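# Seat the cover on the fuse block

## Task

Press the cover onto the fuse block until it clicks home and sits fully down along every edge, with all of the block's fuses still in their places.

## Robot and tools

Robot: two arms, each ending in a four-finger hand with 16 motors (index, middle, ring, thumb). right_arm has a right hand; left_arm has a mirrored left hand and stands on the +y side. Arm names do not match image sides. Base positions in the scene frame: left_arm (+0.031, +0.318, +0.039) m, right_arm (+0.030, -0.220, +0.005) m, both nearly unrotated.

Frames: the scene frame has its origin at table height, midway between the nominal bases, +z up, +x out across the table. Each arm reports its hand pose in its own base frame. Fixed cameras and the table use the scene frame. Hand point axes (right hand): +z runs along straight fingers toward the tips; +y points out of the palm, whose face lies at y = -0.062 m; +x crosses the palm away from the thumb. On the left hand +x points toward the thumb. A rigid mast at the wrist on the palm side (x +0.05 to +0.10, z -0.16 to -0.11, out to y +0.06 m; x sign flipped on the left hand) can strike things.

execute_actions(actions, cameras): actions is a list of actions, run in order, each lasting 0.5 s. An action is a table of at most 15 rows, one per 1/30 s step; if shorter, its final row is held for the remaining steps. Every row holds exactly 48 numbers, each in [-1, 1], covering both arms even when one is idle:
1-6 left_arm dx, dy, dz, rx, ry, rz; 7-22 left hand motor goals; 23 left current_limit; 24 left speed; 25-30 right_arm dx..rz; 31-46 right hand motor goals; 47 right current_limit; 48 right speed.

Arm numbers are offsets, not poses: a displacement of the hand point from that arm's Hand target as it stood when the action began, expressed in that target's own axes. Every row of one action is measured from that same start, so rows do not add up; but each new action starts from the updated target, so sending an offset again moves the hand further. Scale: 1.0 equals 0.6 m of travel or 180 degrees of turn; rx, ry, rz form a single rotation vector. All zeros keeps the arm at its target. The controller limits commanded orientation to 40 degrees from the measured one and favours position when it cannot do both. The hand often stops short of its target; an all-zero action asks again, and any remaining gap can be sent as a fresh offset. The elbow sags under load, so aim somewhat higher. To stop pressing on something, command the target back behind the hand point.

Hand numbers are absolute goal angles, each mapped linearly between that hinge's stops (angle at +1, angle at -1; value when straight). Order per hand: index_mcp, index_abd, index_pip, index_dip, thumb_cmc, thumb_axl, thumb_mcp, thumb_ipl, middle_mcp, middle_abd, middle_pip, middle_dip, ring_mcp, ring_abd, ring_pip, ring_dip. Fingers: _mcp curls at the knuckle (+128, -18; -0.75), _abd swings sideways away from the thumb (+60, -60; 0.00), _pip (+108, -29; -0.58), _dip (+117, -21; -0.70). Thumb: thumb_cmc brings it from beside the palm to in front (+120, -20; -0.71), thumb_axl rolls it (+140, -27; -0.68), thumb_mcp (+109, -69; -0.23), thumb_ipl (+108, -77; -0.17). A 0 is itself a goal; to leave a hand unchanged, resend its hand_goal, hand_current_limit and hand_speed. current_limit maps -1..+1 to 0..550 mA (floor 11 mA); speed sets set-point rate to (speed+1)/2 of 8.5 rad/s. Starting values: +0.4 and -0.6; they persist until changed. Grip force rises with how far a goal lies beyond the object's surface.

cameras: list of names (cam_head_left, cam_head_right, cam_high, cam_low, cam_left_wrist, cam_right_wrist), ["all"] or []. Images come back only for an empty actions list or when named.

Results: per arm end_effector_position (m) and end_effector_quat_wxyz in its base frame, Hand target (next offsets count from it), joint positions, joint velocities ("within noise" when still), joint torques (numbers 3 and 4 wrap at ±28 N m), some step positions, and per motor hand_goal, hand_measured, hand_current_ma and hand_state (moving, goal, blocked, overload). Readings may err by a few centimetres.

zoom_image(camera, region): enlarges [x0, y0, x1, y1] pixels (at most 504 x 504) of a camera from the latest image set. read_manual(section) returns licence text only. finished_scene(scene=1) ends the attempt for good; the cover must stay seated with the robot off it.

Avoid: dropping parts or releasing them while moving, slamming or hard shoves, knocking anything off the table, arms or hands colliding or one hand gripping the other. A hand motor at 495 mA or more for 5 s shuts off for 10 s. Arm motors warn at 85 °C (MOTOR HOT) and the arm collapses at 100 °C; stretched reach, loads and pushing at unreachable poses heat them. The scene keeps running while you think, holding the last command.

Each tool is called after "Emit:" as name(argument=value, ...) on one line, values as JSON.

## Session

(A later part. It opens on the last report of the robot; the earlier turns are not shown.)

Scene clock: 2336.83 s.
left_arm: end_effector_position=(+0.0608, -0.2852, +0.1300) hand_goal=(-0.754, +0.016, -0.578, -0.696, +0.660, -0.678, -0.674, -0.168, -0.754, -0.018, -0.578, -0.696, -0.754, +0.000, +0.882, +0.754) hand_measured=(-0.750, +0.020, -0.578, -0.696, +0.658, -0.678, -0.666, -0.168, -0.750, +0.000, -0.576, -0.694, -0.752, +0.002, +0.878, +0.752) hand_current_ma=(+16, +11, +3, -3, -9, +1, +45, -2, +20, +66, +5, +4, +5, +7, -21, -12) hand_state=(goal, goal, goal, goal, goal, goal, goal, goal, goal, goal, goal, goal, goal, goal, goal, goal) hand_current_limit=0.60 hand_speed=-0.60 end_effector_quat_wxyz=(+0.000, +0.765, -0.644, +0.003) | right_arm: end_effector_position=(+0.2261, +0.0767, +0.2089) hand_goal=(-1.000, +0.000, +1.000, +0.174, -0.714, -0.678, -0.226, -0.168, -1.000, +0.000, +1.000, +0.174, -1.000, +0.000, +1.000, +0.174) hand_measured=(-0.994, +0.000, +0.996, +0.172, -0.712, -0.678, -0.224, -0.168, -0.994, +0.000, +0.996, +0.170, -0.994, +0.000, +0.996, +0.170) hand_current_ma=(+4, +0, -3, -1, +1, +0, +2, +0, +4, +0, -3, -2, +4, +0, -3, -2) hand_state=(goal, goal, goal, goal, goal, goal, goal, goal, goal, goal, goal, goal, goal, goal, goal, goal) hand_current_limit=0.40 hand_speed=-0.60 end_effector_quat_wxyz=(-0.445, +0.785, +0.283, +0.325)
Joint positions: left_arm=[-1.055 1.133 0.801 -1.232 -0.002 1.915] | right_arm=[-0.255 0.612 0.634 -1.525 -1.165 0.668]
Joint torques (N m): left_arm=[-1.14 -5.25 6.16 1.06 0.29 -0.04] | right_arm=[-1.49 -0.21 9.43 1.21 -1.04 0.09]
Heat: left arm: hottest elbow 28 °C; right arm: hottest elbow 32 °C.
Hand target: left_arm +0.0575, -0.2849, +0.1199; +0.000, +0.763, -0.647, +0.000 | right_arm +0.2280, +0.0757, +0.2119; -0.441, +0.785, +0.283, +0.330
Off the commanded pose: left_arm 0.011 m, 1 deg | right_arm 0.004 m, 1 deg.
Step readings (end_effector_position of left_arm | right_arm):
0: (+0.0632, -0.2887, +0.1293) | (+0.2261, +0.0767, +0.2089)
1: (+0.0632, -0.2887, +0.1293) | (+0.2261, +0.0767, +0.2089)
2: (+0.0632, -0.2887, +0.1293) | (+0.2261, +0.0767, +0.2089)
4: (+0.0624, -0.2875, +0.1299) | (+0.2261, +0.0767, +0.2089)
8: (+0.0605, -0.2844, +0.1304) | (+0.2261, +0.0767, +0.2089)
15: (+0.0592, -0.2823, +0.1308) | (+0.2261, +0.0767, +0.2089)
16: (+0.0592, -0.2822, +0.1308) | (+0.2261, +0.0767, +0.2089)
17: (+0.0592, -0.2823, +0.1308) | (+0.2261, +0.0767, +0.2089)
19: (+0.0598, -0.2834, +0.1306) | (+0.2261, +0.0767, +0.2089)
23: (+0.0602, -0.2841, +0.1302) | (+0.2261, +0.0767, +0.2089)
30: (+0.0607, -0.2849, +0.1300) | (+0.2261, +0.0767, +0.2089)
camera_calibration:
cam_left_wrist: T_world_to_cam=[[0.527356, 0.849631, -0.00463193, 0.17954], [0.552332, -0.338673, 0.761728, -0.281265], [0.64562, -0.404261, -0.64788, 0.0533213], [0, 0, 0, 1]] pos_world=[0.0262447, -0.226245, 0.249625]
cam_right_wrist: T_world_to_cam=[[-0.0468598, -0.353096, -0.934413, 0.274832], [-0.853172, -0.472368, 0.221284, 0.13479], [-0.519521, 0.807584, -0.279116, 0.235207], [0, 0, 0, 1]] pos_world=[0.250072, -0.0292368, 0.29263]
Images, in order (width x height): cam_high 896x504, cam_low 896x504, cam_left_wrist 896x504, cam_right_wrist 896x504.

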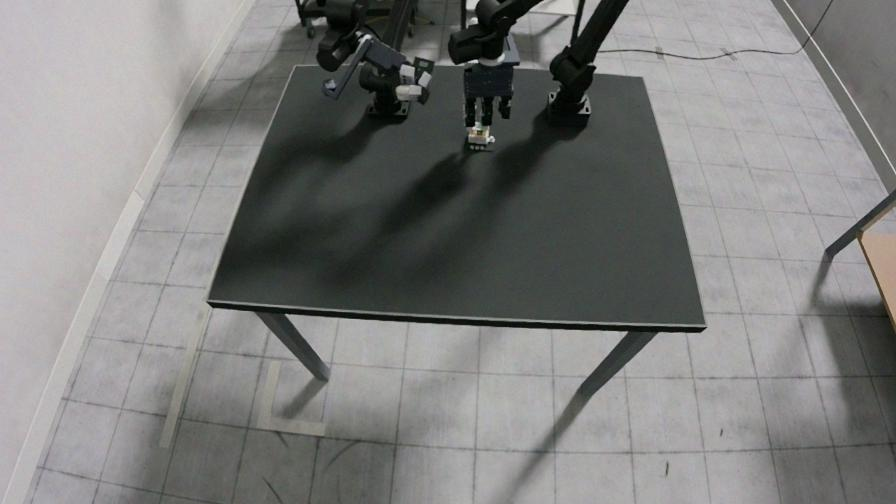

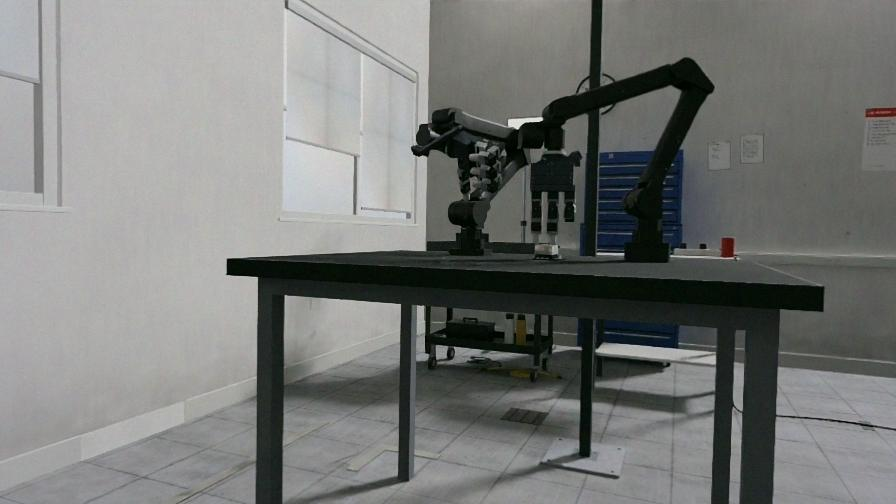

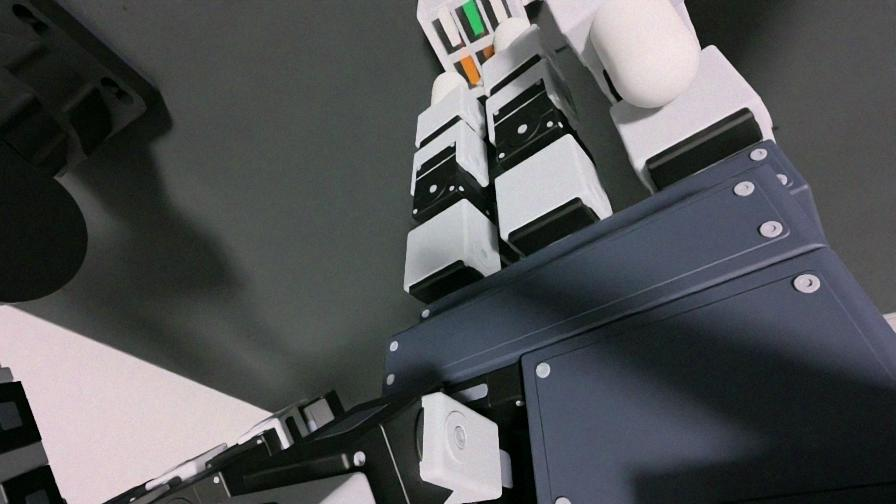

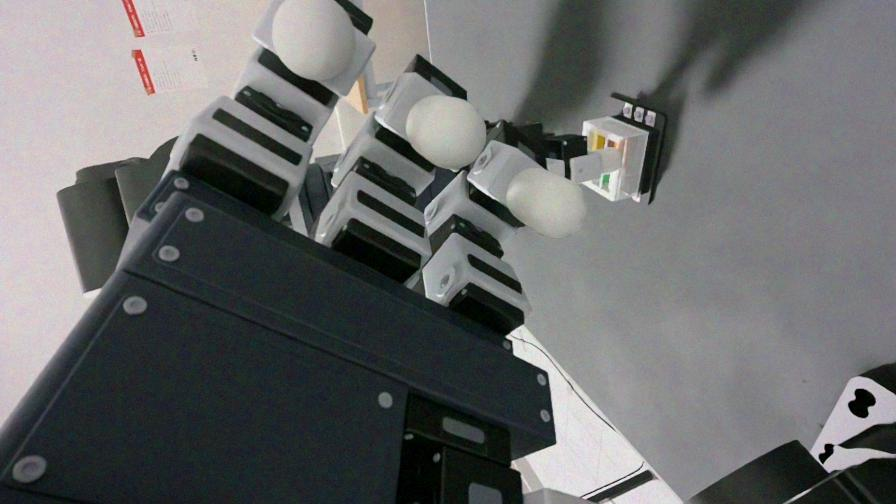

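Emit:
execute_actions(actions=[[[0.0035,0,-0.0667,0,0,0,-0.753,0.017,-0.577,-0.696,0.66,-0.678,-0.674,-0.168,-0.753,-0.017,-0.577,-0.696,-0.754,0,0.883,0.754,0.6,-0.6,0,0,0,0,0,0,-1,0,1,0.174,-0.714,-0.678,-0.226,-0.168,-1,0,1,0.174,-1,0,1,0.174,0.4,-0.6]],[[0,0,0,0,0,0,-0.753,0.017,-0.577,-0.696,0.66,-0.678,-0.674,-0.168,-0.753,-0.017,-0.577,-0.696,-0.754,0,0.883,0.754,0.6,-0.6,0,0,0,0,0,0,-1,0,1,0.174,-0.714,-0.678,-0.226,-0.168,-1,0,1,0.174,-1,0,1,0.174,0.4,-0.6]],[[-0.0073,0.003,0.0367,0,0,0,-0.753,0.017,-0.577,-0.696,0.66,-0.678,-0.674,-0.168,-0.753,-0.017,-0.577,-0.696,-0.754,0,0.883,0.754,0.6,-0.6,0,0,0,0,0,0,-1,0,1,0.174,-0.714,-0.678,-0.226,-0.168,-1,0,1,0.174,-1,0,1,0.174,0.4,-0.6]],[[0,0,0,0,0,0,-0.753,0.017,-0.577,-0.696,0.66,-0.678,-0.674,-0.168,-0.753,-0.017,-0.577,-0.696,-0.754,0,0.883,0.754,0.6,-0.6,0,0,0,0,0,0,-1,0,1,0.174,-0.714,-0.678,-0.226,-0.168,-1,0,1,0.174,-1,0,1,0.174,0.4,-0.6]]], cameras=["cam_low","cam_high","cam_left_wrist","cam_right_wrist"])

Emit:
zoom_image(camera="cam_low", region=[505, 200, 585, 270])

Emit:
zoom_image(camera="cam_high", region=[455, 95, 505, 155])

Emit:
zoom_image(camera="cam_left_wrist", region=[400, 0, 560, 120])

Emit:
zoom_image(camera="cam_right_wrist", region=[560, 60, 680, 220])

Scene clock: 2364.33 s.
left_arm: end_effector_position=(+0.0563, -0.2792, +0.1360) hand_goal=(-0.754, +0.016, -0.578, -0.696, +0.660, -0.678, -0.674, -0.168, -0.754, -0.018, -0.578, -0.696, -0.754, +0.000, +0.882, +0.754) hand_measured=(-0.752, +0.012, -0.578, -0.696, +0.658, -0.678, -0.666, -0.168, -0.752, -0.016, -0.578, -0.694, -0.752, +0.002, +0.878, +0.752) hand_current_ma=(+6, -11, +3, -3, -9, +1, +45, -2, +8, +10, +4, +4, +4, +7, -21, -12) hand_state=(goal, goal, goal, goal, goal, goal, goal, goal, goal, goal, goal, goal, goal, goal, goal, goal) hand_current_limit=0.60 hand_speed=-0.60 end_effector_quat_wxyz=(-0.004, +0.764, -0.645, -0.009) | right_arm: end_effector_position=(+0.2261, +0.0767, +0.2089) hand_goal=(-1.000, +0.000, +1.000, +0.174, -0.714, -0.678, -0.226, -0.168, -1.000, +0.000, +1.000, +0.174, -1.000, +0.000, +1.000, +0.174) hand_measured=(-0.994, +0.000, +0.996, +0.172, -0.712, -0.678, -0.224, -0.168, -0.994, +0.000, +0.996, +0.170, -0.994, +0.000, +0.996, +0.170) hand_current_ma=(+4, +0, -3, -1, +1, +0, +2, +0, +4, +0, -3, -2, +4, +0, -3, -2) hand_state=(goal, goal, goal, goal, goal, goal, goal, goal, goal, goal, goal, goal, goal, goal, goal, goal) hand_current_limit=0.40 hand_speed=-0.60 end_effector_quat_wxyz=(-0.445, +0.785, +0.283, +0.325)
Joint positions: left_arm=[-1.058 1.126 0.811 -1.277 -0.002 1.915] | right_arm=[-0.255 0.612 0.634 -1.525 -1.165 0.668]
Joint torques (N m): left_arm=[-1.14 -6.42 7.64 0.55 0.3 -0.07] | right_arm=[-1.55 -0.15 9.42 1.17 -1.04 0.09]
Heat: left arm: hottest elbow 28 °C; right arm: hottest elbow 32 °C.
Hand target: left_arm +0.0553, -0.2829, +0.1379; +0.000, +0.763, -0.646, -0.001 | right_arm +0.2280, +0.0757, +0.2119; -0.441, +0.785, +0.283, +0.330
Off the commanded pose: left_arm 0.004 m, 1 deg | right_arm 0.004 m, 1 deg.
Step readings (end_effector_position of left_arm | right_arm):
0: (+0.0608, -0.2852, +0.1300) | (+0.2261, +0.0767, +0.2089)
1: (+0.0608, -0.2852, +0.1300) | (+0.2261, +0.0767, +0.2089)
2: (+0.0606, -0.2848, +0.1303) | (+0.2261, +0.0767, +0.2089)
4: (+0.0589, -0.2822, +0.1313) | (+0.2261, +0.0767, +0.2089)
8: (+0.0547, -0.2757, +0.1349) | (+0.2261, +0.0767, +0.2089)
15: (+0.0542, -0.2754, +0.1403) | (+0.2261, +0.0767, +0.2089)
16: (+0.0543, -0.2754, +0.1406) | (+0.2261, +0.0767, +0.2089)
17: (+0.0543, -0.2755, +0.1408) | (+0.2261, +0.0767, +0.2089)
19: (+0.0542, -0.2753, +0.1408) | (+0.2261, +0.0767, +0.2089)
23: (+0.0541, -0.2751, +0.1408) | (+0.2261, +0.0767, +0.2089)
30: (+0.0541, -0.2751, +0.1408) | (+0.2261, +0.0767, +0.2089)
31: (+0.0541, -0.2751, +0.1408) | (+0.2261, +0.0767, +0.2089)
32: (+0.0541, -0.2751, +0.1408) | (+0.2261, +0.0767, +0.2089)
34: (+0.0549, -0.2765, +0.1407) | (+0.2261, +0.0767, +0.2089)
38: (+0.0569, -0.2804, +0.1393) | (+0.2261, +0.0767, +0.2089)
45: (+0.0562, -0.2791, +0.1361) | (+0.2261, +0.0767, +0.2089)
46: (+0.0561, -0.2789, +0.1360) | (+0.2261, +0.0767, +0.2089)
47: (+0.0562, -0.2790, +0.1360) | (+0.2261, +0.0767, +0.2089)
49: (+0.0562, -0.2791, +0.1360) | (+0.2261, +0.0767, +0.2089)
53: (+0.0563, -0.2792, +0.1360) | (+0.2261, +0.0767, +0.2089)
60: (+0.0563, -0.2792, +0.1360) | (+0.2261, +0.0767, +0.2089)
camera_calibration:
cam_left_wrist: T_world_to_cam=[[0.5303, 0.847772, 0.0080385, 0.17454], [0.561392, -0.358236, 0.745993, -0.285097], [0.635312, -0.391087, -0.665905, 0.0691668], [0, 0, 0, 1]] pos_world=[0.0235504, -0.223052, 0.257336]
cam_right_wrist: T_world_to_cam=[[-0.0468598, -0.353096, -0.934413, 0.274832], [-0.853172, -0.472368, 0.221284, 0.13479], [-0.519521, 0.807584, -0.279116, 0.235207], [0, 0, 0, 1]] pos_world=[0.250072, -0.0292368, 0.29263]
Images, in order (width x height): cam_high 896x504, cam_low 896x504, cam_left_wrist 896x504, cam_right_wrist 896x504.

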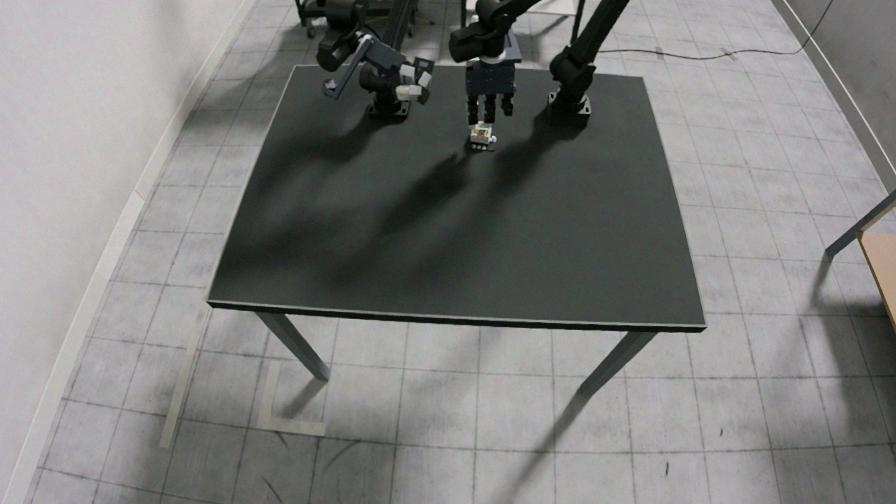

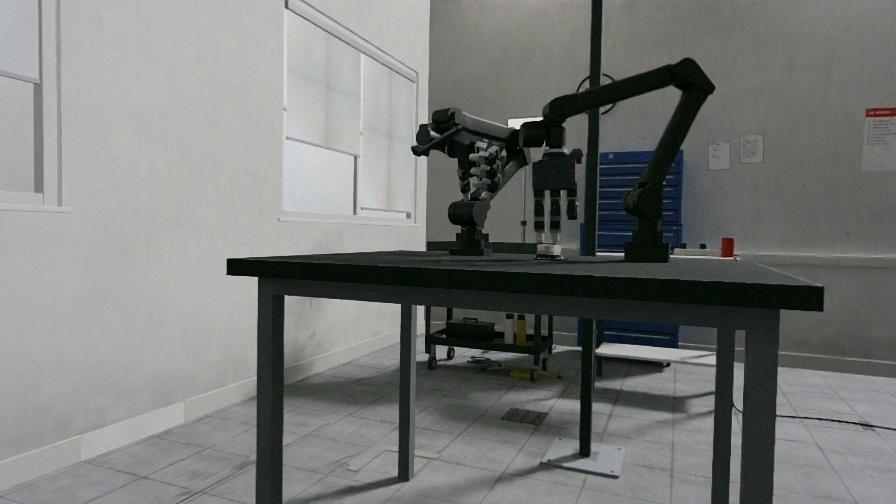

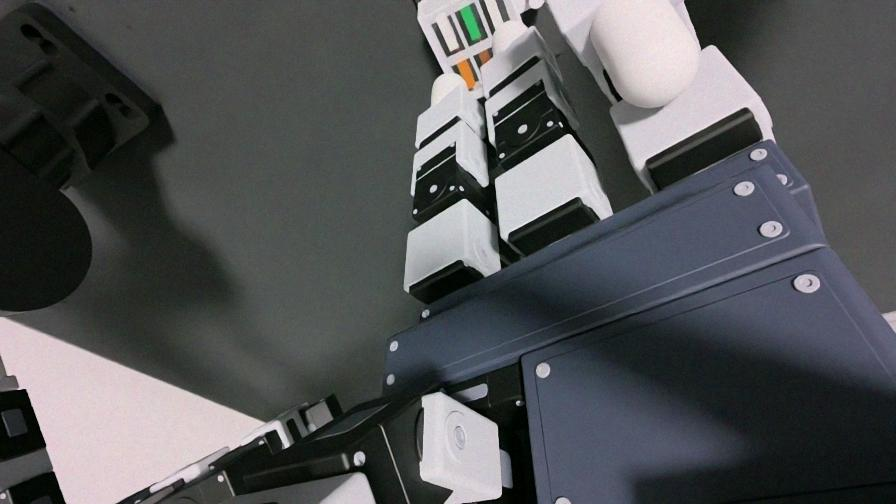

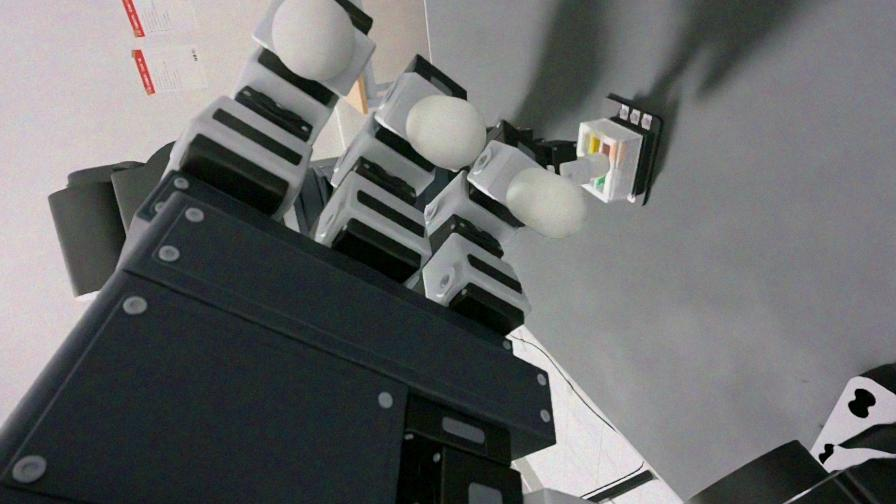

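Scaled by 6.300 from the camera's 896x504 image, which has a finer 1280x720 frame.

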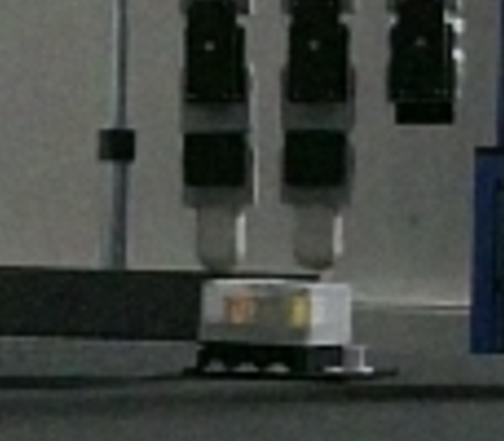

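Scaled by 8.400 from the camera's 896x504 image, which has a finer 1280x720 frame.

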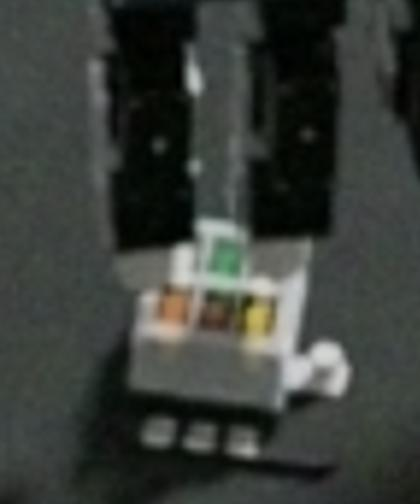

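Scaled by 3.150 from the camera's 896x504 image, which has a finer 1280x720 frame.

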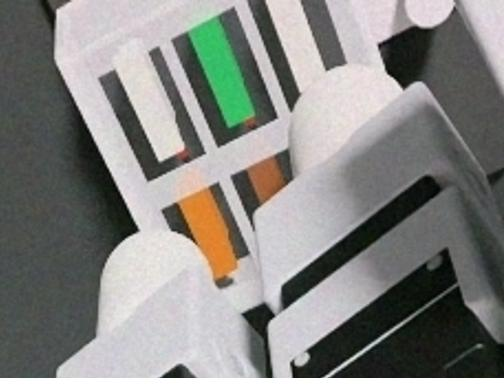

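Scaled by 3.150 from the camera's 896x504 image, which has a finer 1280x720 frame.

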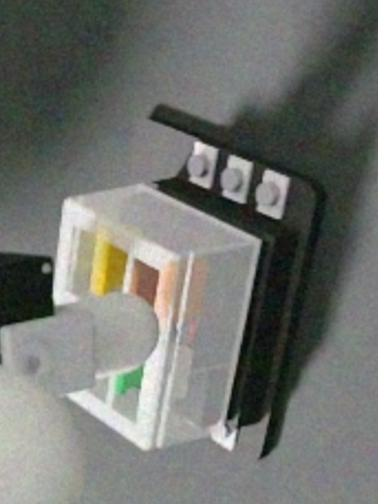

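Emit:
execute_actions(actions=[[[0,0,0,0,0,0,-0.753,0.017,-0.577,-0.696,0.66,-0.678,-0.674,-0.168,-0.753,-0.017,-0.577,-0.696,-0.754,0,0.883,0.754,0.6,-0.6,0,0,0,0,0,0,-1,0,1,0.174,-0.714,-0.678,-0.226,-0.168,-1,0,1,0.174,-1,0,1,0.174,0.4,-0.6]]], cameras=["cam_high","cam_low","cam_right_wrist","cam_left_wrist"])

Emit:
zoom_image(camera="cam_right_wrist", region=[540, 40, 700, 240])

Emit:
zoom_image(camera="cam_high", region=[455, 95, 505, 155])

Emit:
zoom_image(camera="cam_low", region=[505, 200, 585, 270])

Scene clock: 2409.73 s.
left_arm: end_effector_position=(+0.0563, -0.2792, +0.1360) hand_goal=(-0.754, +0.016, -0.578, -0.696, +0.660, -0.678, -0.674, -0.168, -0.754, -0.018, -0.578, -0.696, -0.754, +0.000, +0.882, +0.754) hand_measured=(-0.752, +0.012, -0.578, -0.696, +0.658, -0.678, -0.666, -0.168, -0.752, -0.016, -0.578, -0.694, -0.752, +0.002, +0.878, +0.752) hand_current_ma=(+6, -11, +3, -3, -9, +1, +45, -2, +8, +10, +4, +4, +4, +7, -21, -12) hand_state=(goal, goal, goal, goal, goal, goal, goal, goal, goal, goal, goal, goal, goal, goal, goal, goal) hand_current_limit=0.60 hand_speed=-0.60 end_effector_quat_wxyz=(-0.004, +0.764, -0.645, -0.009) | right_arm: end_effector_position=(+0.2261, +0.0767, +0.2089) hand_goal=(-1.000, +0.000, +1.000, +0.174, -0.714, -0.678, -0.226, -0.168, -1.000, +0.000, +1.000, +0.174, -1.000, +0.000, +1.000, +0.174) hand_measured=(-0.994, +0.000, +0.996, +0.172, -0.712, -0.678, -0.224, -0.168, -0.994, +0.000, +0.996, +0.170, -0.994, +0.000, +0.996, +0.170) hand_current_ma=(+4, +0, -3, -1, +1, +0, +2, +0, +4, +0, -3, -2, +4, +0, -3, -2) hand_state=(goal, goal, goal, goal, goal, goal, goal, goal, goal, goal, goal, goal, goal, goal, goal, goal) hand_current_limit=0.40 hand_speed=-0.60 end_effector_quat_wxyz=(-0.445, +0.785, +0.283, +0.325)
Joint positions: left_arm=[-1.058 1.126 0.811 -1.277 -0.002 1.915] | right_arm=[-0.255 0.612 0.634 -1.525 -1.165 0.668]
Joint torques (N m): left_arm=[-1.08 -6.48 7.64 0.55 0.29 -0.06] | right_arm=[-1.55 -0.21 9.44 1.18 -1.04 0.08]
Heat: left arm: hottest elbow 29 °C; right arm: hottest elbow 32 °C.
Hand target: left_arm +0.0553, -0.2829, +0.1379; +0.000, +0.763, -0.646, -0.001 | right_arm +0.2280, +0.0757, +0.2119; -0.441, +0.785, +0.283, +0.330
Off the commanded pose: left_arm 0.004 m, 1 deg | right_arm 0.004 m, 1 deg.
Step readings (end_effector_position of left_arm | right_arm):
0: (+0.0563, -0.2792, +0.1360) | (+0.2261, +0.0767, +0.2089)
1: (+0.0563, -0.2792, +0.1360) | (+0.2261, +0.0767, +0.2089)
2: (+0.0563, -0.2792, +0.1360) | (+0.2261, +0.0767, +0.2089)
4: (+0.0563, -0.2792, +0.1360) | (+0.2261, +0.0767, +0.2089)
8: (+0.0563, -0.2792, +0.1360) | (+0.2261, +0.0767, +0.2089)
15: (+0.0563, -0.2792, +0.1360) | (+0.2261, +0.0767, +0.2089)
camera_calibration:
cam_left_wrist: T_world_to_cam=[[0.5303, 0.847772, 0.0080385, 0.17454], [0.561392, -0.358236, 0.745993, -0.285097], [0.635312, -0.391087, -0.665905, 0.0691668], [0, 0, 0, 1]] pos_world=[0.0235504, -0.223052, 0.257336]
cam_right_wrist: T_world_to_cam=[[-0.0468598, -0.353096, -0.934413, 0.274832], [-0.853172, -0.472368, 0.221284, 0.13479], [-0.519521, 0.807584, -0.279116, 0.235207], [0, 0, 0, 1]] pos_world=[0.250072, -0.0292368, 0.29263]
Images, in order (width x height): cam_high 896x504, cam_low 896x504, cam_left_wrist 896x504, cam_right_wrist 896x504.

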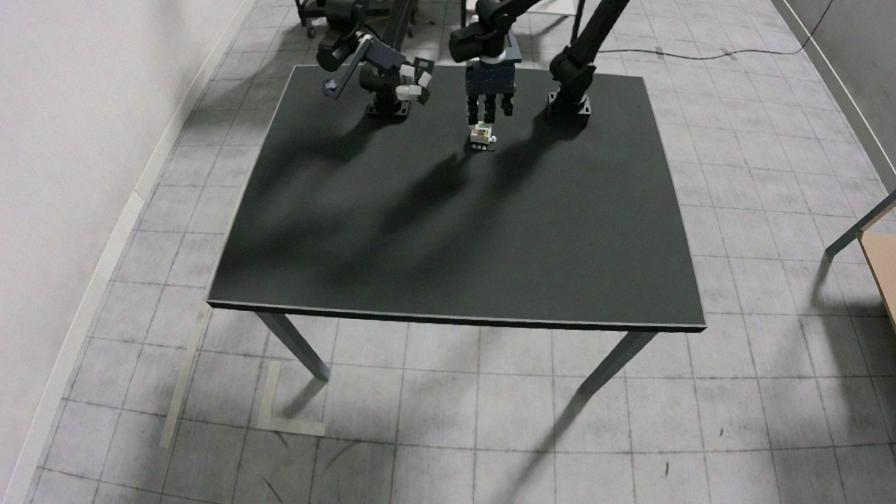

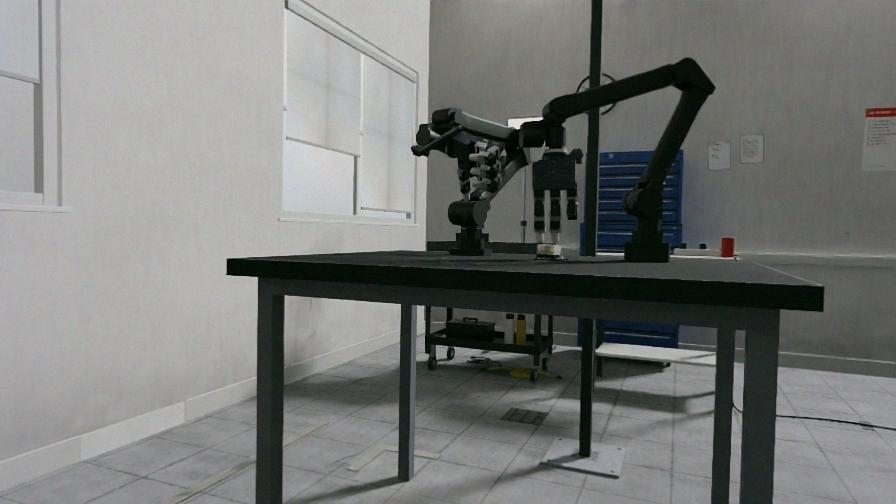

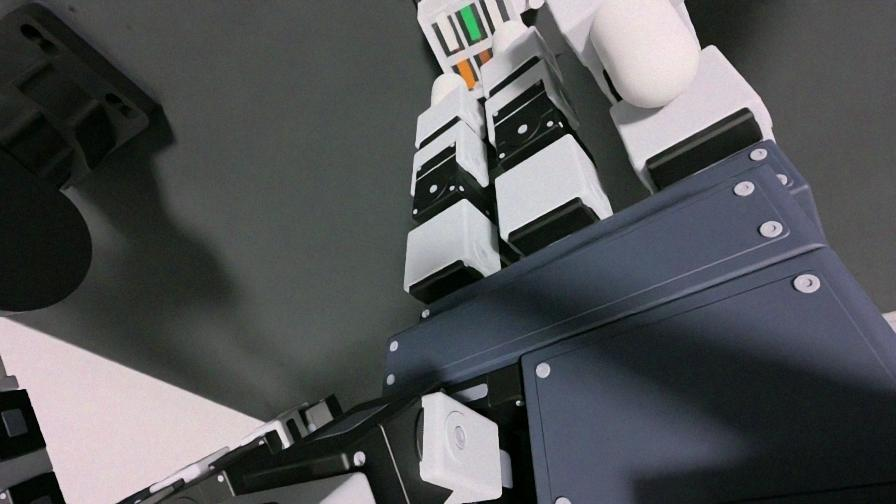

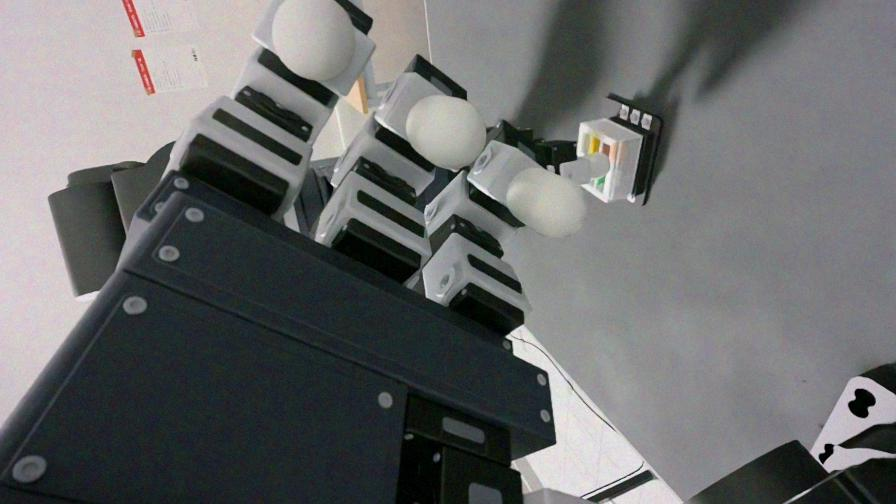

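Scaled by 2.520 from the camera's 896x504 image, which has a finer 1280x720 frame.

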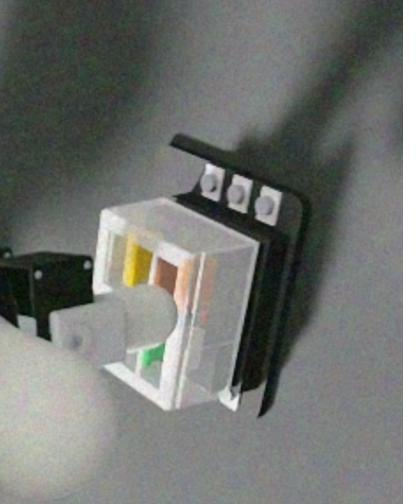

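Scaled by 8.400 from the camera's 896x504 image, which has a finer 1280x720 frame.

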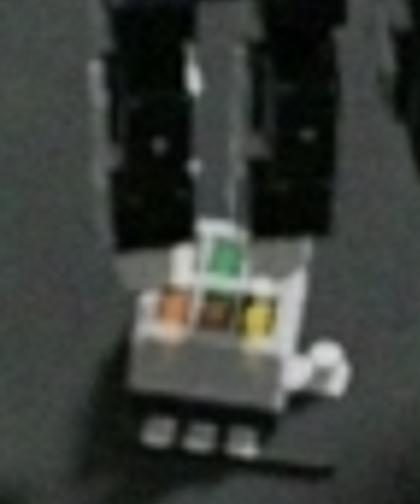

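Scaled by 6.300 from the camera's 896x504 image, which has a finer 1280x720 frame.

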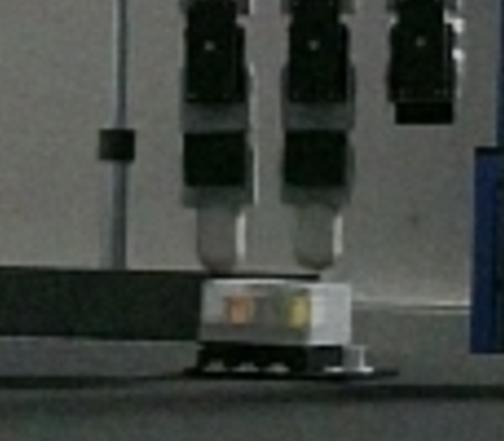

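Emit:
zoom_image(camera="cam_left_wrist", region=[400, 0, 560, 120])

Scaled by 3.150 from the camera's 896x504 image, which has a finer 1280x720 frame.

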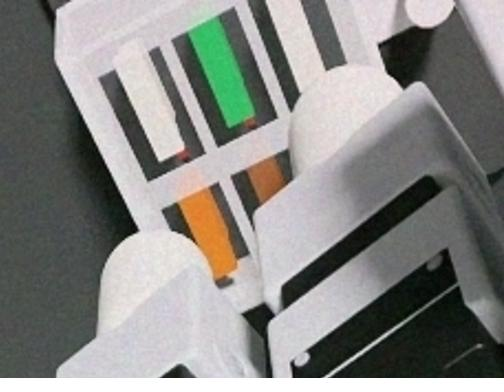

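Emit:
execute_actions(actions=[[[0,0,-0.02,0,0,0,-0.753,0.017,-0.577,-0.696,0.66,-0.678,-0.674,-0.168,-0.753,-0.017,-0.577,-0.696,-0.754,0,0.883,0.754,0.6,-0.6,0,0,0,0,0,0,-1,0,1,0.174,-0.714,-0.678,-0.226,-0.168,-1,0,1,0.174,-1,0,1,0.174,0.4,-0.6]],[[-0.013,-0.002,0,0,0,0.032,-0.753,0.017,-0.577,-0.696,0.66,-0.678,-0.674,-0.168,-0.753,-0.017,-0.577,-0.696,-0.754,0,0.883,0.754,0.6,-0.6,0,0,0,0,0,0,-1,0,1,0.174,-0.714,-0.678,-0.226,-0.168,-1,0,1,0.174,-1,0,1,0.174,0.4,-0.6]],[[-0.013,-0.002,0,0,0,0.032,-0.753,0.017,-0.577,-0.696,0.66,-0.678,-0.674,-0.168,-0.753,-0.017,-0.577,-0.696,-0.754,0,0.883,0.754,0.6,-0.6,0,0,0,0,0,0,-1,0,1,0.174,-0.714,-0.678,-0.226,-0.168,-1,0,1,0.174,-1,0,1,0.174,0.4,-0.6]]], cameras=["cam_high","cam_low","cam_right_wrist","cam_left_wrist"])

Emit:
zoom_image(camera="cam_left_wrist", region=[400, 0, 560, 120])

Emit:
zoom_image(camera="cam_high", region=[455, 95, 505, 155])

Scene clock: 2478.07 s.
left_arm: end_effector_position=(+0.0519, -0.2618, +0.1365) hand_goal=(-0.754, +0.016, -0.578, -0.696, +0.660, -0.678, -0.674, -0.168, -0.754, -0.018, -0.578, -0.696, -0.754, +0.000, +0.882, +0.754) hand_measured=(-0.752, +0.012, -0.578, -0.696, +0.658, -0.678, -0.666, -0.168, -0.752, -0.016, -0.578, -0.694, -0.752, +0.002, +0.878, +0.752) hand_current_ma=(+6, -11, +3, -3, -9, +1, +45, -2, +8, +10, +4, +4, +4, +7, -21, -12) hand_state=(goal, goal, goal, goal, goal, goal, goal, goal, goal, goal, goal, goal, goal, goal, goal, goal) hand_current_limit=0.60 hand_speed=-0.60 end_effector_quat_wxyz=(-0.012, +0.711, -0.703, -0.013) | right_arm: end_effector_position=(+0.2261, +0.0767, +0.2089) hand_goal=(-1.000, +0.000, +1.000, +0.174, -0.714, -0.678, -0.226, -0.168, -1.000, +0.000, +1.000, +0.174, -1.000, +0.000, +1.000, +0.174) hand_measured=(-0.994, +0.000, +0.996, +0.172, -0.712, -0.678, -0.224, -0.168, -0.994, +0.000, +0.996, +0.170, -0.994, +0.000, +0.996, +0.170) hand_current_ma=(+4, +0, -3, -1, +1, +0, +2, +0, +4, +0, -3, -2, +4, +0, -3, -2) hand_state=(goal, goal, goal, goal, goal, goal, goal, goal, goal, goal, goal, goal, goal, goal, goal, goal) hand_current_limit=0.40 hand_speed=-0.60 end_effector_quat_wxyz=(-0.445, +0.785, +0.283, +0.325)
Joint positions: left_arm=[-1.058 1.122 0.811 -1.292 -0.016 2.071] | right_arm=[-0.255 0.612 0.634 -1.525 -1.165 0.668]
Joint torques (N m): left_arm=[-0.67 -6.65 9.92 -0.46 0.02 0.09] | right_arm=[-1.49 -0.21 9.44 1.18 -1.03 0.09]
Heat: left arm: hottest elbow 30 °C; right arm: hottest elbow 32 °C.
Hand target: left_arm +0.0560, -0.2671, +0.1499; +0.000, +0.694, -0.720, +0.000 | right_arm +0.2280, +0.0757, +0.2119; -0.441, +0.785, +0.283, +0.330
Off the commanded pose: left_arm 0.015 m, 3 deg | right_arm 0.004 m, 1 deg.
joint sent to its limit (left arm) — joint 6 (wrist roll), upper limit. The joint targets still meet the commanded pose.
Step readings (end_effector_position of left_arm | right_arm):
0: (+0.0563, -0.2792, +0.1360) | (+0.2261, +0.0767, +0.2089)
1: (+0.0563, -0.2792, +0.1360) | (+0.2261, +0.0767, +0.2089)
2: (+0.0563, -0.2792, +0.1360) | (+0.2261, +0.0767, +0.2089)
4: (+0.0563, -0.2792, +0.1361) | (+0.2261, +0.0767, +0.2089)
8: (+0.0555, -0.2778, +0.1365) | (+0.2261, +0.0767, +0.2089)
15: (+0.0550, -0.2769, +0.1371) | (+0.2261, +0.0767, +0.2089)
16: (+0.0549, -0.2768, +0.1372) | (+0.2261, +0.0767, +0.2089)
17: (+0.0548, -0.2765, +0.1372) | (+0.2261, +0.0767, +0.2089)
19: (+0.0542, -0.2752, +0.1372) | (+0.2261, +0.0767, +0.2089)
23: (+0.0531, -0.2725, +0.1373) | (+0.2261, +0.0767, +0.2089)
30: (+0.0522, -0.2702, +0.1374) | (+0.2261, +0.0767, +0.2089)
31: (+0.0522, -0.2700, +0.1374) | (+0.2261, +0.0767, +0.2089)
32: (+0.0521, -0.2694, +0.1373) | (+0.2261, +0.0767, +0.2089)
34: (+0.0525, -0.2676, +0.1369) | (+0.2261, +0.0767, +0.2089)
38: (+0.0525, -0.2644, +0.1364) | (+0.2261, +0.0767, +0.2089)
45: (+0.0520, -0.2624, +0.1364) | (+0.2261, +0.0767, +0.2089)
camera_calibration:
cam_left_wrist: T_world_to_cam=[[0.655793, 0.754619, 0.0220347, 0.129384], [0.495758, -0.452478, 0.741274, -0.297386], [0.56935, -0.475199, -0.670841, 0.061177], [0, 0, 0, 1]] pos_world=[0.0277509, -0.203125, 0.258634]
cam_right_wrist: T_world_to_cam=[[-0.0468598, -0.353096, -0.934413, 0.274832], [-0.853172, -0.472368, 0.221284, 0.13479], [-0.519521, 0.807584, -0.279116, 0.235207], [0, 0, 0, 1]] pos_world=[0.250072, -0.0292368, 0.29263]
Images, in order (width x height): cam_high 896x504, cam_low 896x504, cam_left_wrist 896x504, cam_right_wrist 896x504.

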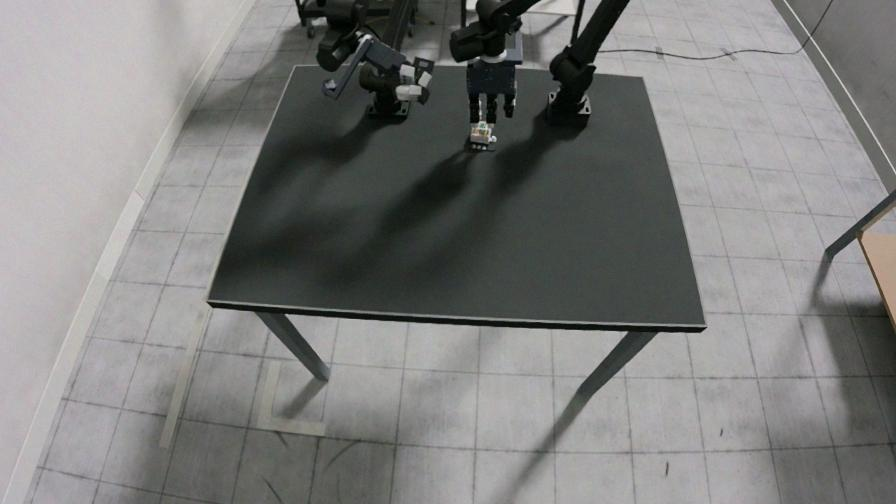

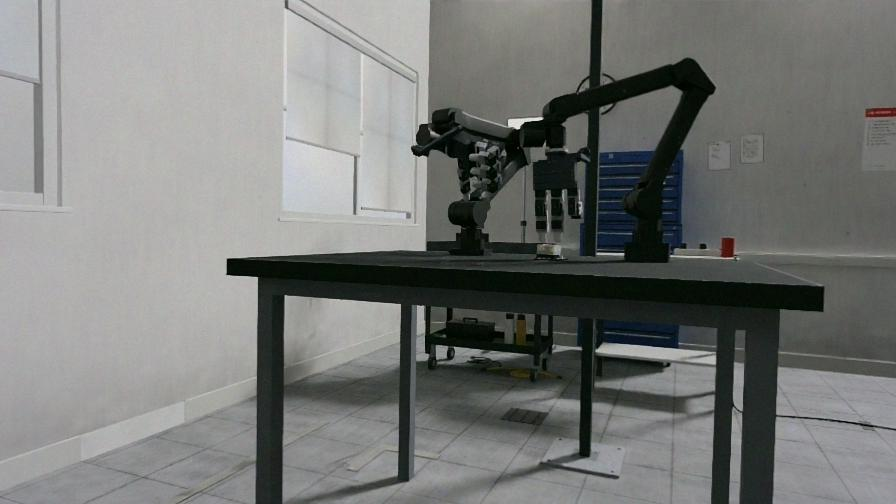

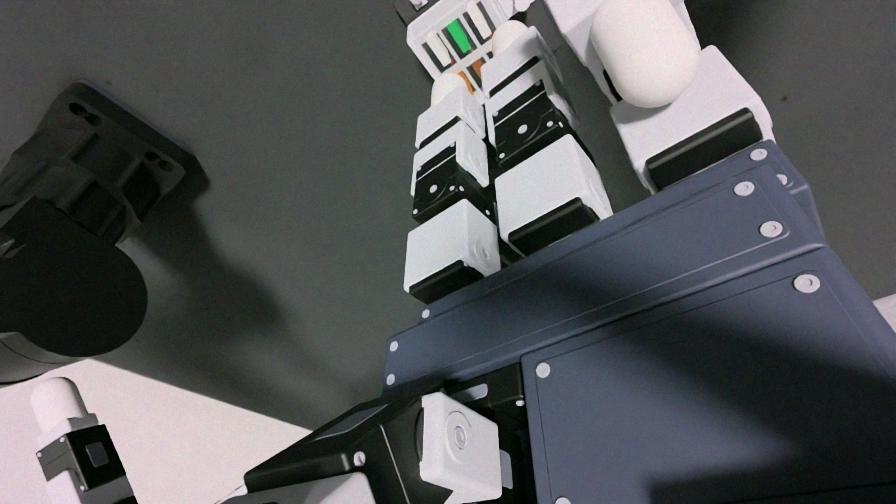

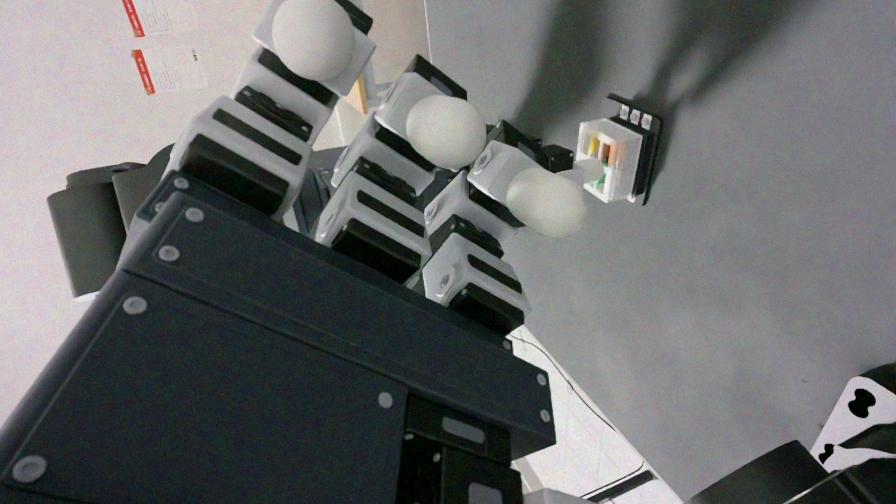

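Scaled by 3.150 from the camera's 896x504 image, which has a finer 1280x720 frame.

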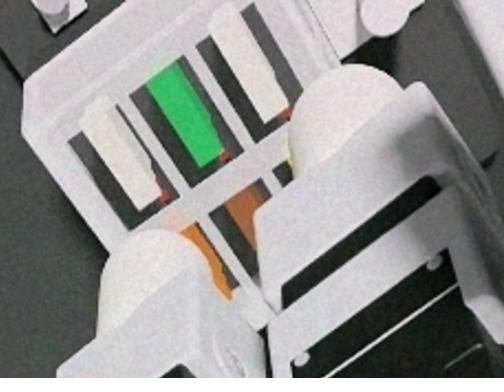

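Scaled by 8.400 from the camera's 896x504 image, which has a finer 1280x720 frame.

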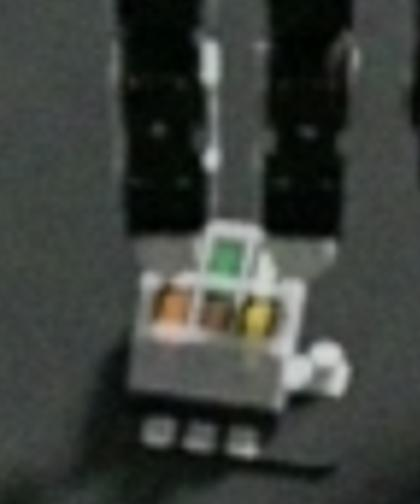

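Emit:
execute_actions(actions=[[[0.012,0,0,0,0,0,-0.753,0.017,-0.577,-0.696,0.66,-0.678,-0.674,-0.168,-0.753,-0.017,-0.577,-0.696,-0.754,0,0.883,0.754,0.6,-0.6,0,0,0,0,0,0,-1,0,1,0.174,-0.714,-0.678,-0.226,-0.168,-1,0,1,0.174,-1,0,1,0.174,0.4,-0.6]]], cameras=["cam_high","cam_low","cam_right_wrist","cam_left_wrist"])

Emit:
zoom_image(camera="cam_left_wrist", region=[400, 0, 560, 120])

Emit:
zoom_image(camera="cam_high", region=[455, 95, 505, 155])

Emit:
zoom_image(camera="cam_low", region=[505, 200, 585, 270])

Emit:
zoom_image(camera="cam_right_wrist", region=[540, 40, 700, 240])

Scene clock: 2584.57 s.
left_arm: end_effector_position=(+0.0507, -0.2621, +0.1365) hand_goal=(-0.754, +0.016, -0.578, -0.696, +0.660, -0.678, -0.674, -0.168, -0.754, -0.018, -0.578, -0.696, -0.754, +0.000, +0.882, +0.754) hand_measured=(-0.752, +0.012, -0.578, -0.696, +0.658, -0.678, -0.666, -0.168, -0.752, -0.016, -0.578, -0.694, -0.752, +0.002, +0.878, +0.752) hand_current_ma=(+6, -11, +3, -3, -9, +1, +45, -2, +8, +10, +4, +4, +4, +7, -21, -12) hand_state=(goal, goal, goal, goal, goal, goal, goal, goal, goal, goal, goal, goal, goal, goal, goal, goal) hand_current_limit=0.60 hand_speed=-0.60 end_effector_quat_wxyz=(-0.012, +0.709, -0.705, -0.013) | right_arm: end_effector_position=(+0.2261, +0.0767, +0.2089) hand_goal=(-1.000, +0.000, +1.000, +0.174, -0.714, -0.678, -0.226, -0.168, -1.000, +0.000, +1.000, +0.174, -1.000, +0.000, +1.000, +0.174) hand_measured=(-0.994, +0.000, +0.996, +0.172, -0.712, -0.678, -0.224, -0.168, -0.994, +0.000, +0.996, +0.170, -0.994, +0.000, +0.996, +0.170) hand_current_ma=(+4, +0, -3, -1, +1, +0, +2, +0, +4, +0, -3, -2, +4, +0, -3, -2) hand_state=(goal, goal, goal, goal, goal, goal, goal, goal, goal, goal, goal, goal, goal, goal, goal, goal) hand_current_limit=0.40 hand_speed=-0.60 end_effector_quat_wxyz=(-0.445, +0.785, +0.283, +0.325)
Joint positions: left_arm=[-1.063 1.122 0.811 -1.292 -0.016 2.072] | right_arm=[-0.255 0.612 0.634 -1.525 -1.165 0.668]
Joint torques (N m): left_arm=[-1.14 -5.3 10.89 -0.18 0.24 0.11] | right_arm=[-1.55 -0.21 9.42 1.18 -1.04 0.09]
Heat: left arm: hottest elbow 33 °C; right arm: hottest elbow 32 °C.
Hand target: left_arm +0.0557, -0.2743, +0.1499; +0.000, +0.694, -0.720, +0.000 | right_arm +0.2280, +0.0757, +0.2119; -0.441, +0.785, +0.283, +0.330
Off the commanded pose: left_arm 0.019 m, 3 deg | right_arm 0.004 m, 1 deg.
joint sent to its limit (left arm) — joint 6 (wrist roll), upper limit. The joint targets still meet the commanded pose.
Step readings (end_effector_position of left_arm | right_arm):
0: (+0.0519, -0.2618, +0.1365) | (+0.2261, +0.0767, +0.2089)
1: (+0.0519, -0.2618, +0.1365) | (+0.2261, +0.0767, +0.2089)
2: (+0.0519, -0.2618, +0.1365) | (+0.2261, +0.0767, +0.2089)
4: (+0.0517, -0.2619, +0.1365) | (+0.2261, +0.0767, +0.2089)
8: (+0.0511, -0.2620, +0.1365) | (+0.2261, +0.0767, +0.2089)
15: (+0.0507, -0.2621, +0.1365) | (+0.2261, +0.0767, +0.2089)
camera_calibration:
cam_left_wrist: T_world_to_cam=[[0.659498, 0.751384, 0.022012, 0.129296], [0.493573, -0.454929, 0.741232, -0.297412], [0.566964, -0.477977, -0.670888, 0.0611553], [0, 0, 0, 1]] pos_world=[0.0268513, -0.203221, 0.258634]
cam_right_wrist: T_world_to_cam=[[-0.0468598, -0.353096, -0.934413, 0.274832], [-0.853172, -0.472368, 0.221284, 0.13479], [-0.519521, 0.807584, -0.279116, 0.235207], [0, 0, 0, 1]] pos_world=[0.250072, -0.0292368, 0.29263]
Images, in order (width x height): cam_high 896x504, cam_low 896x504, cam_left_wrist 896x504, cam_right_wrist 896x504.

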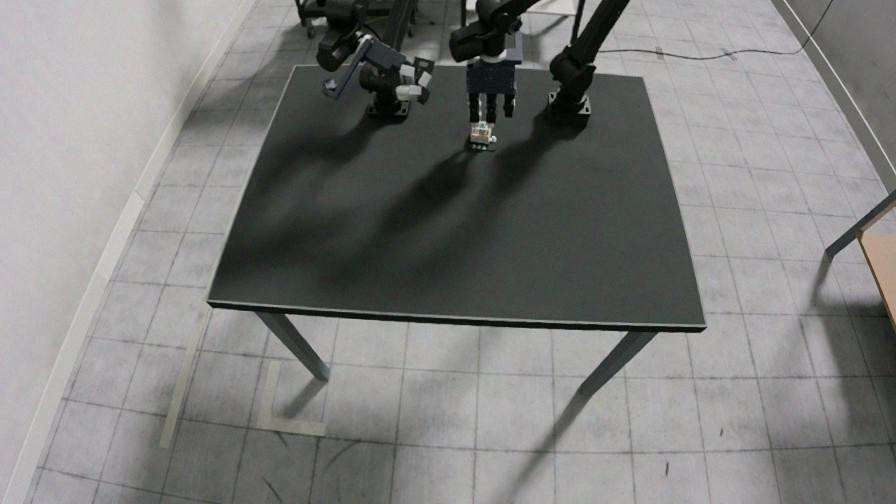

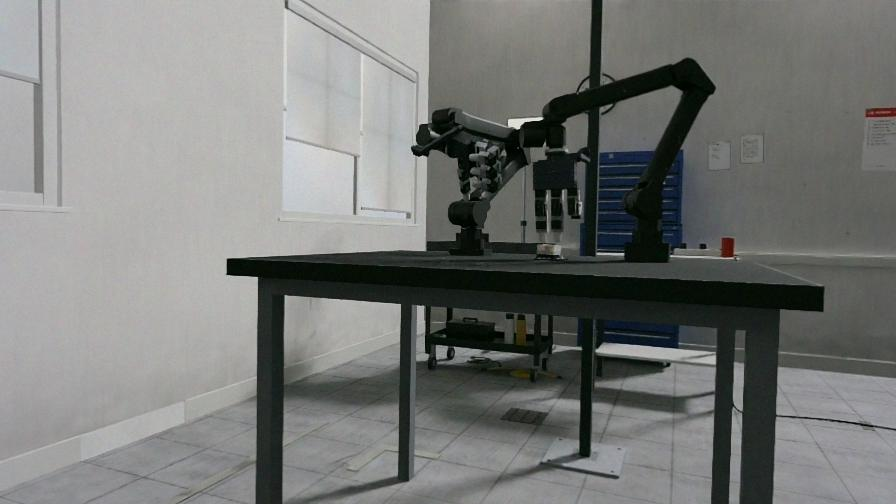

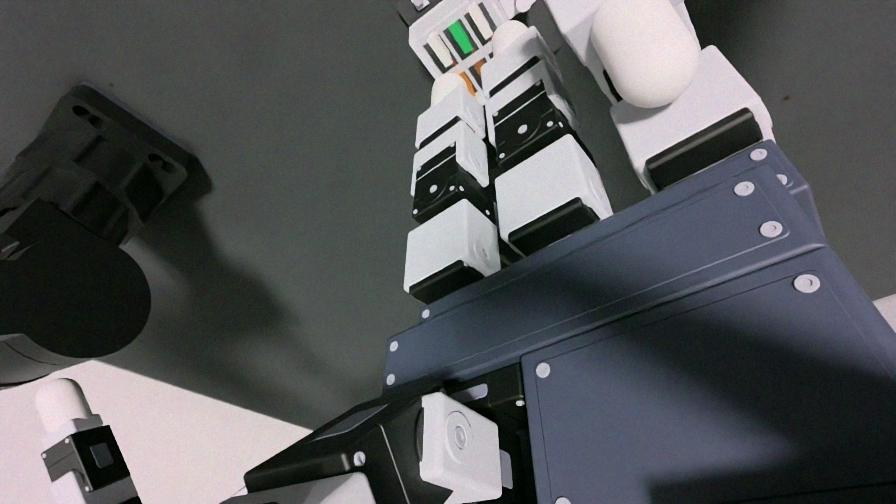

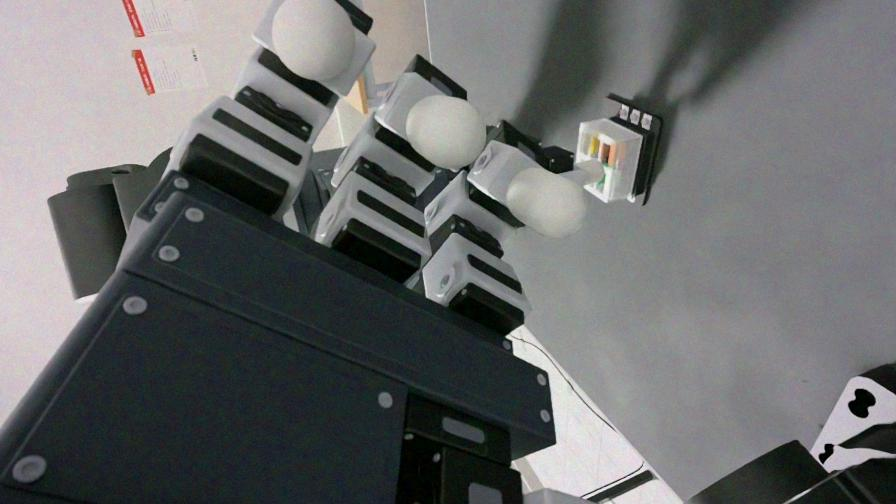

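Scaled by 3.150 from the camera's 896x504 image, which has a finer 1280x720 frame.

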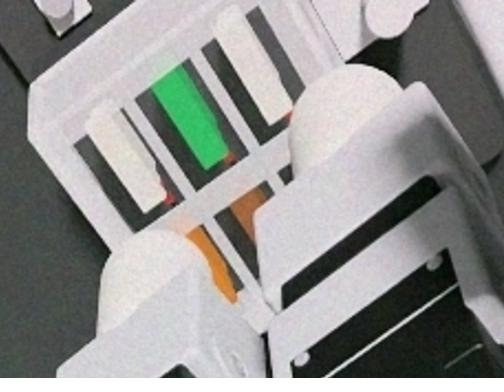

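Scaled by 8.400 from the camera's 896x504 image, which has a finer 1280x720 frame.

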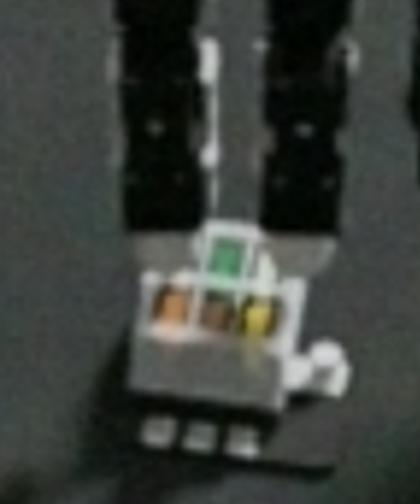

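Scaled by 6.300 from the camera's 896x504 image, which has a finer 1280x720 frame.

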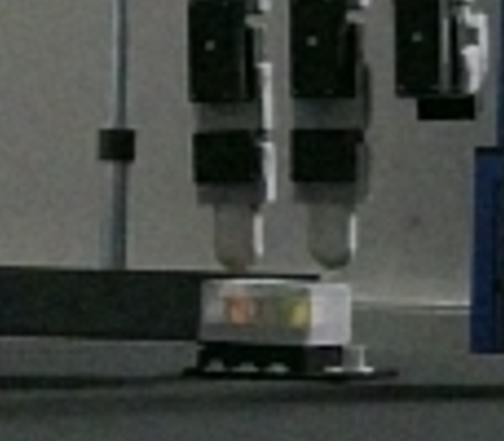

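Scaled by 2.520 from the camera's 896x504 image, which has a finer 1280x720 frame.

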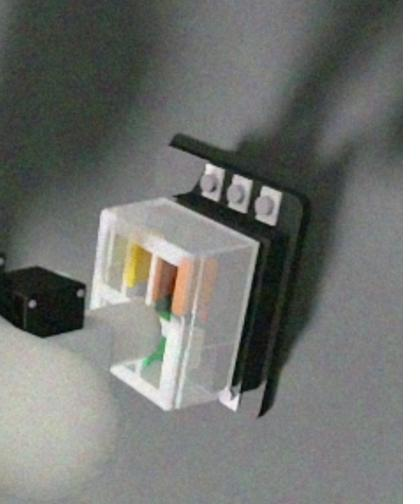

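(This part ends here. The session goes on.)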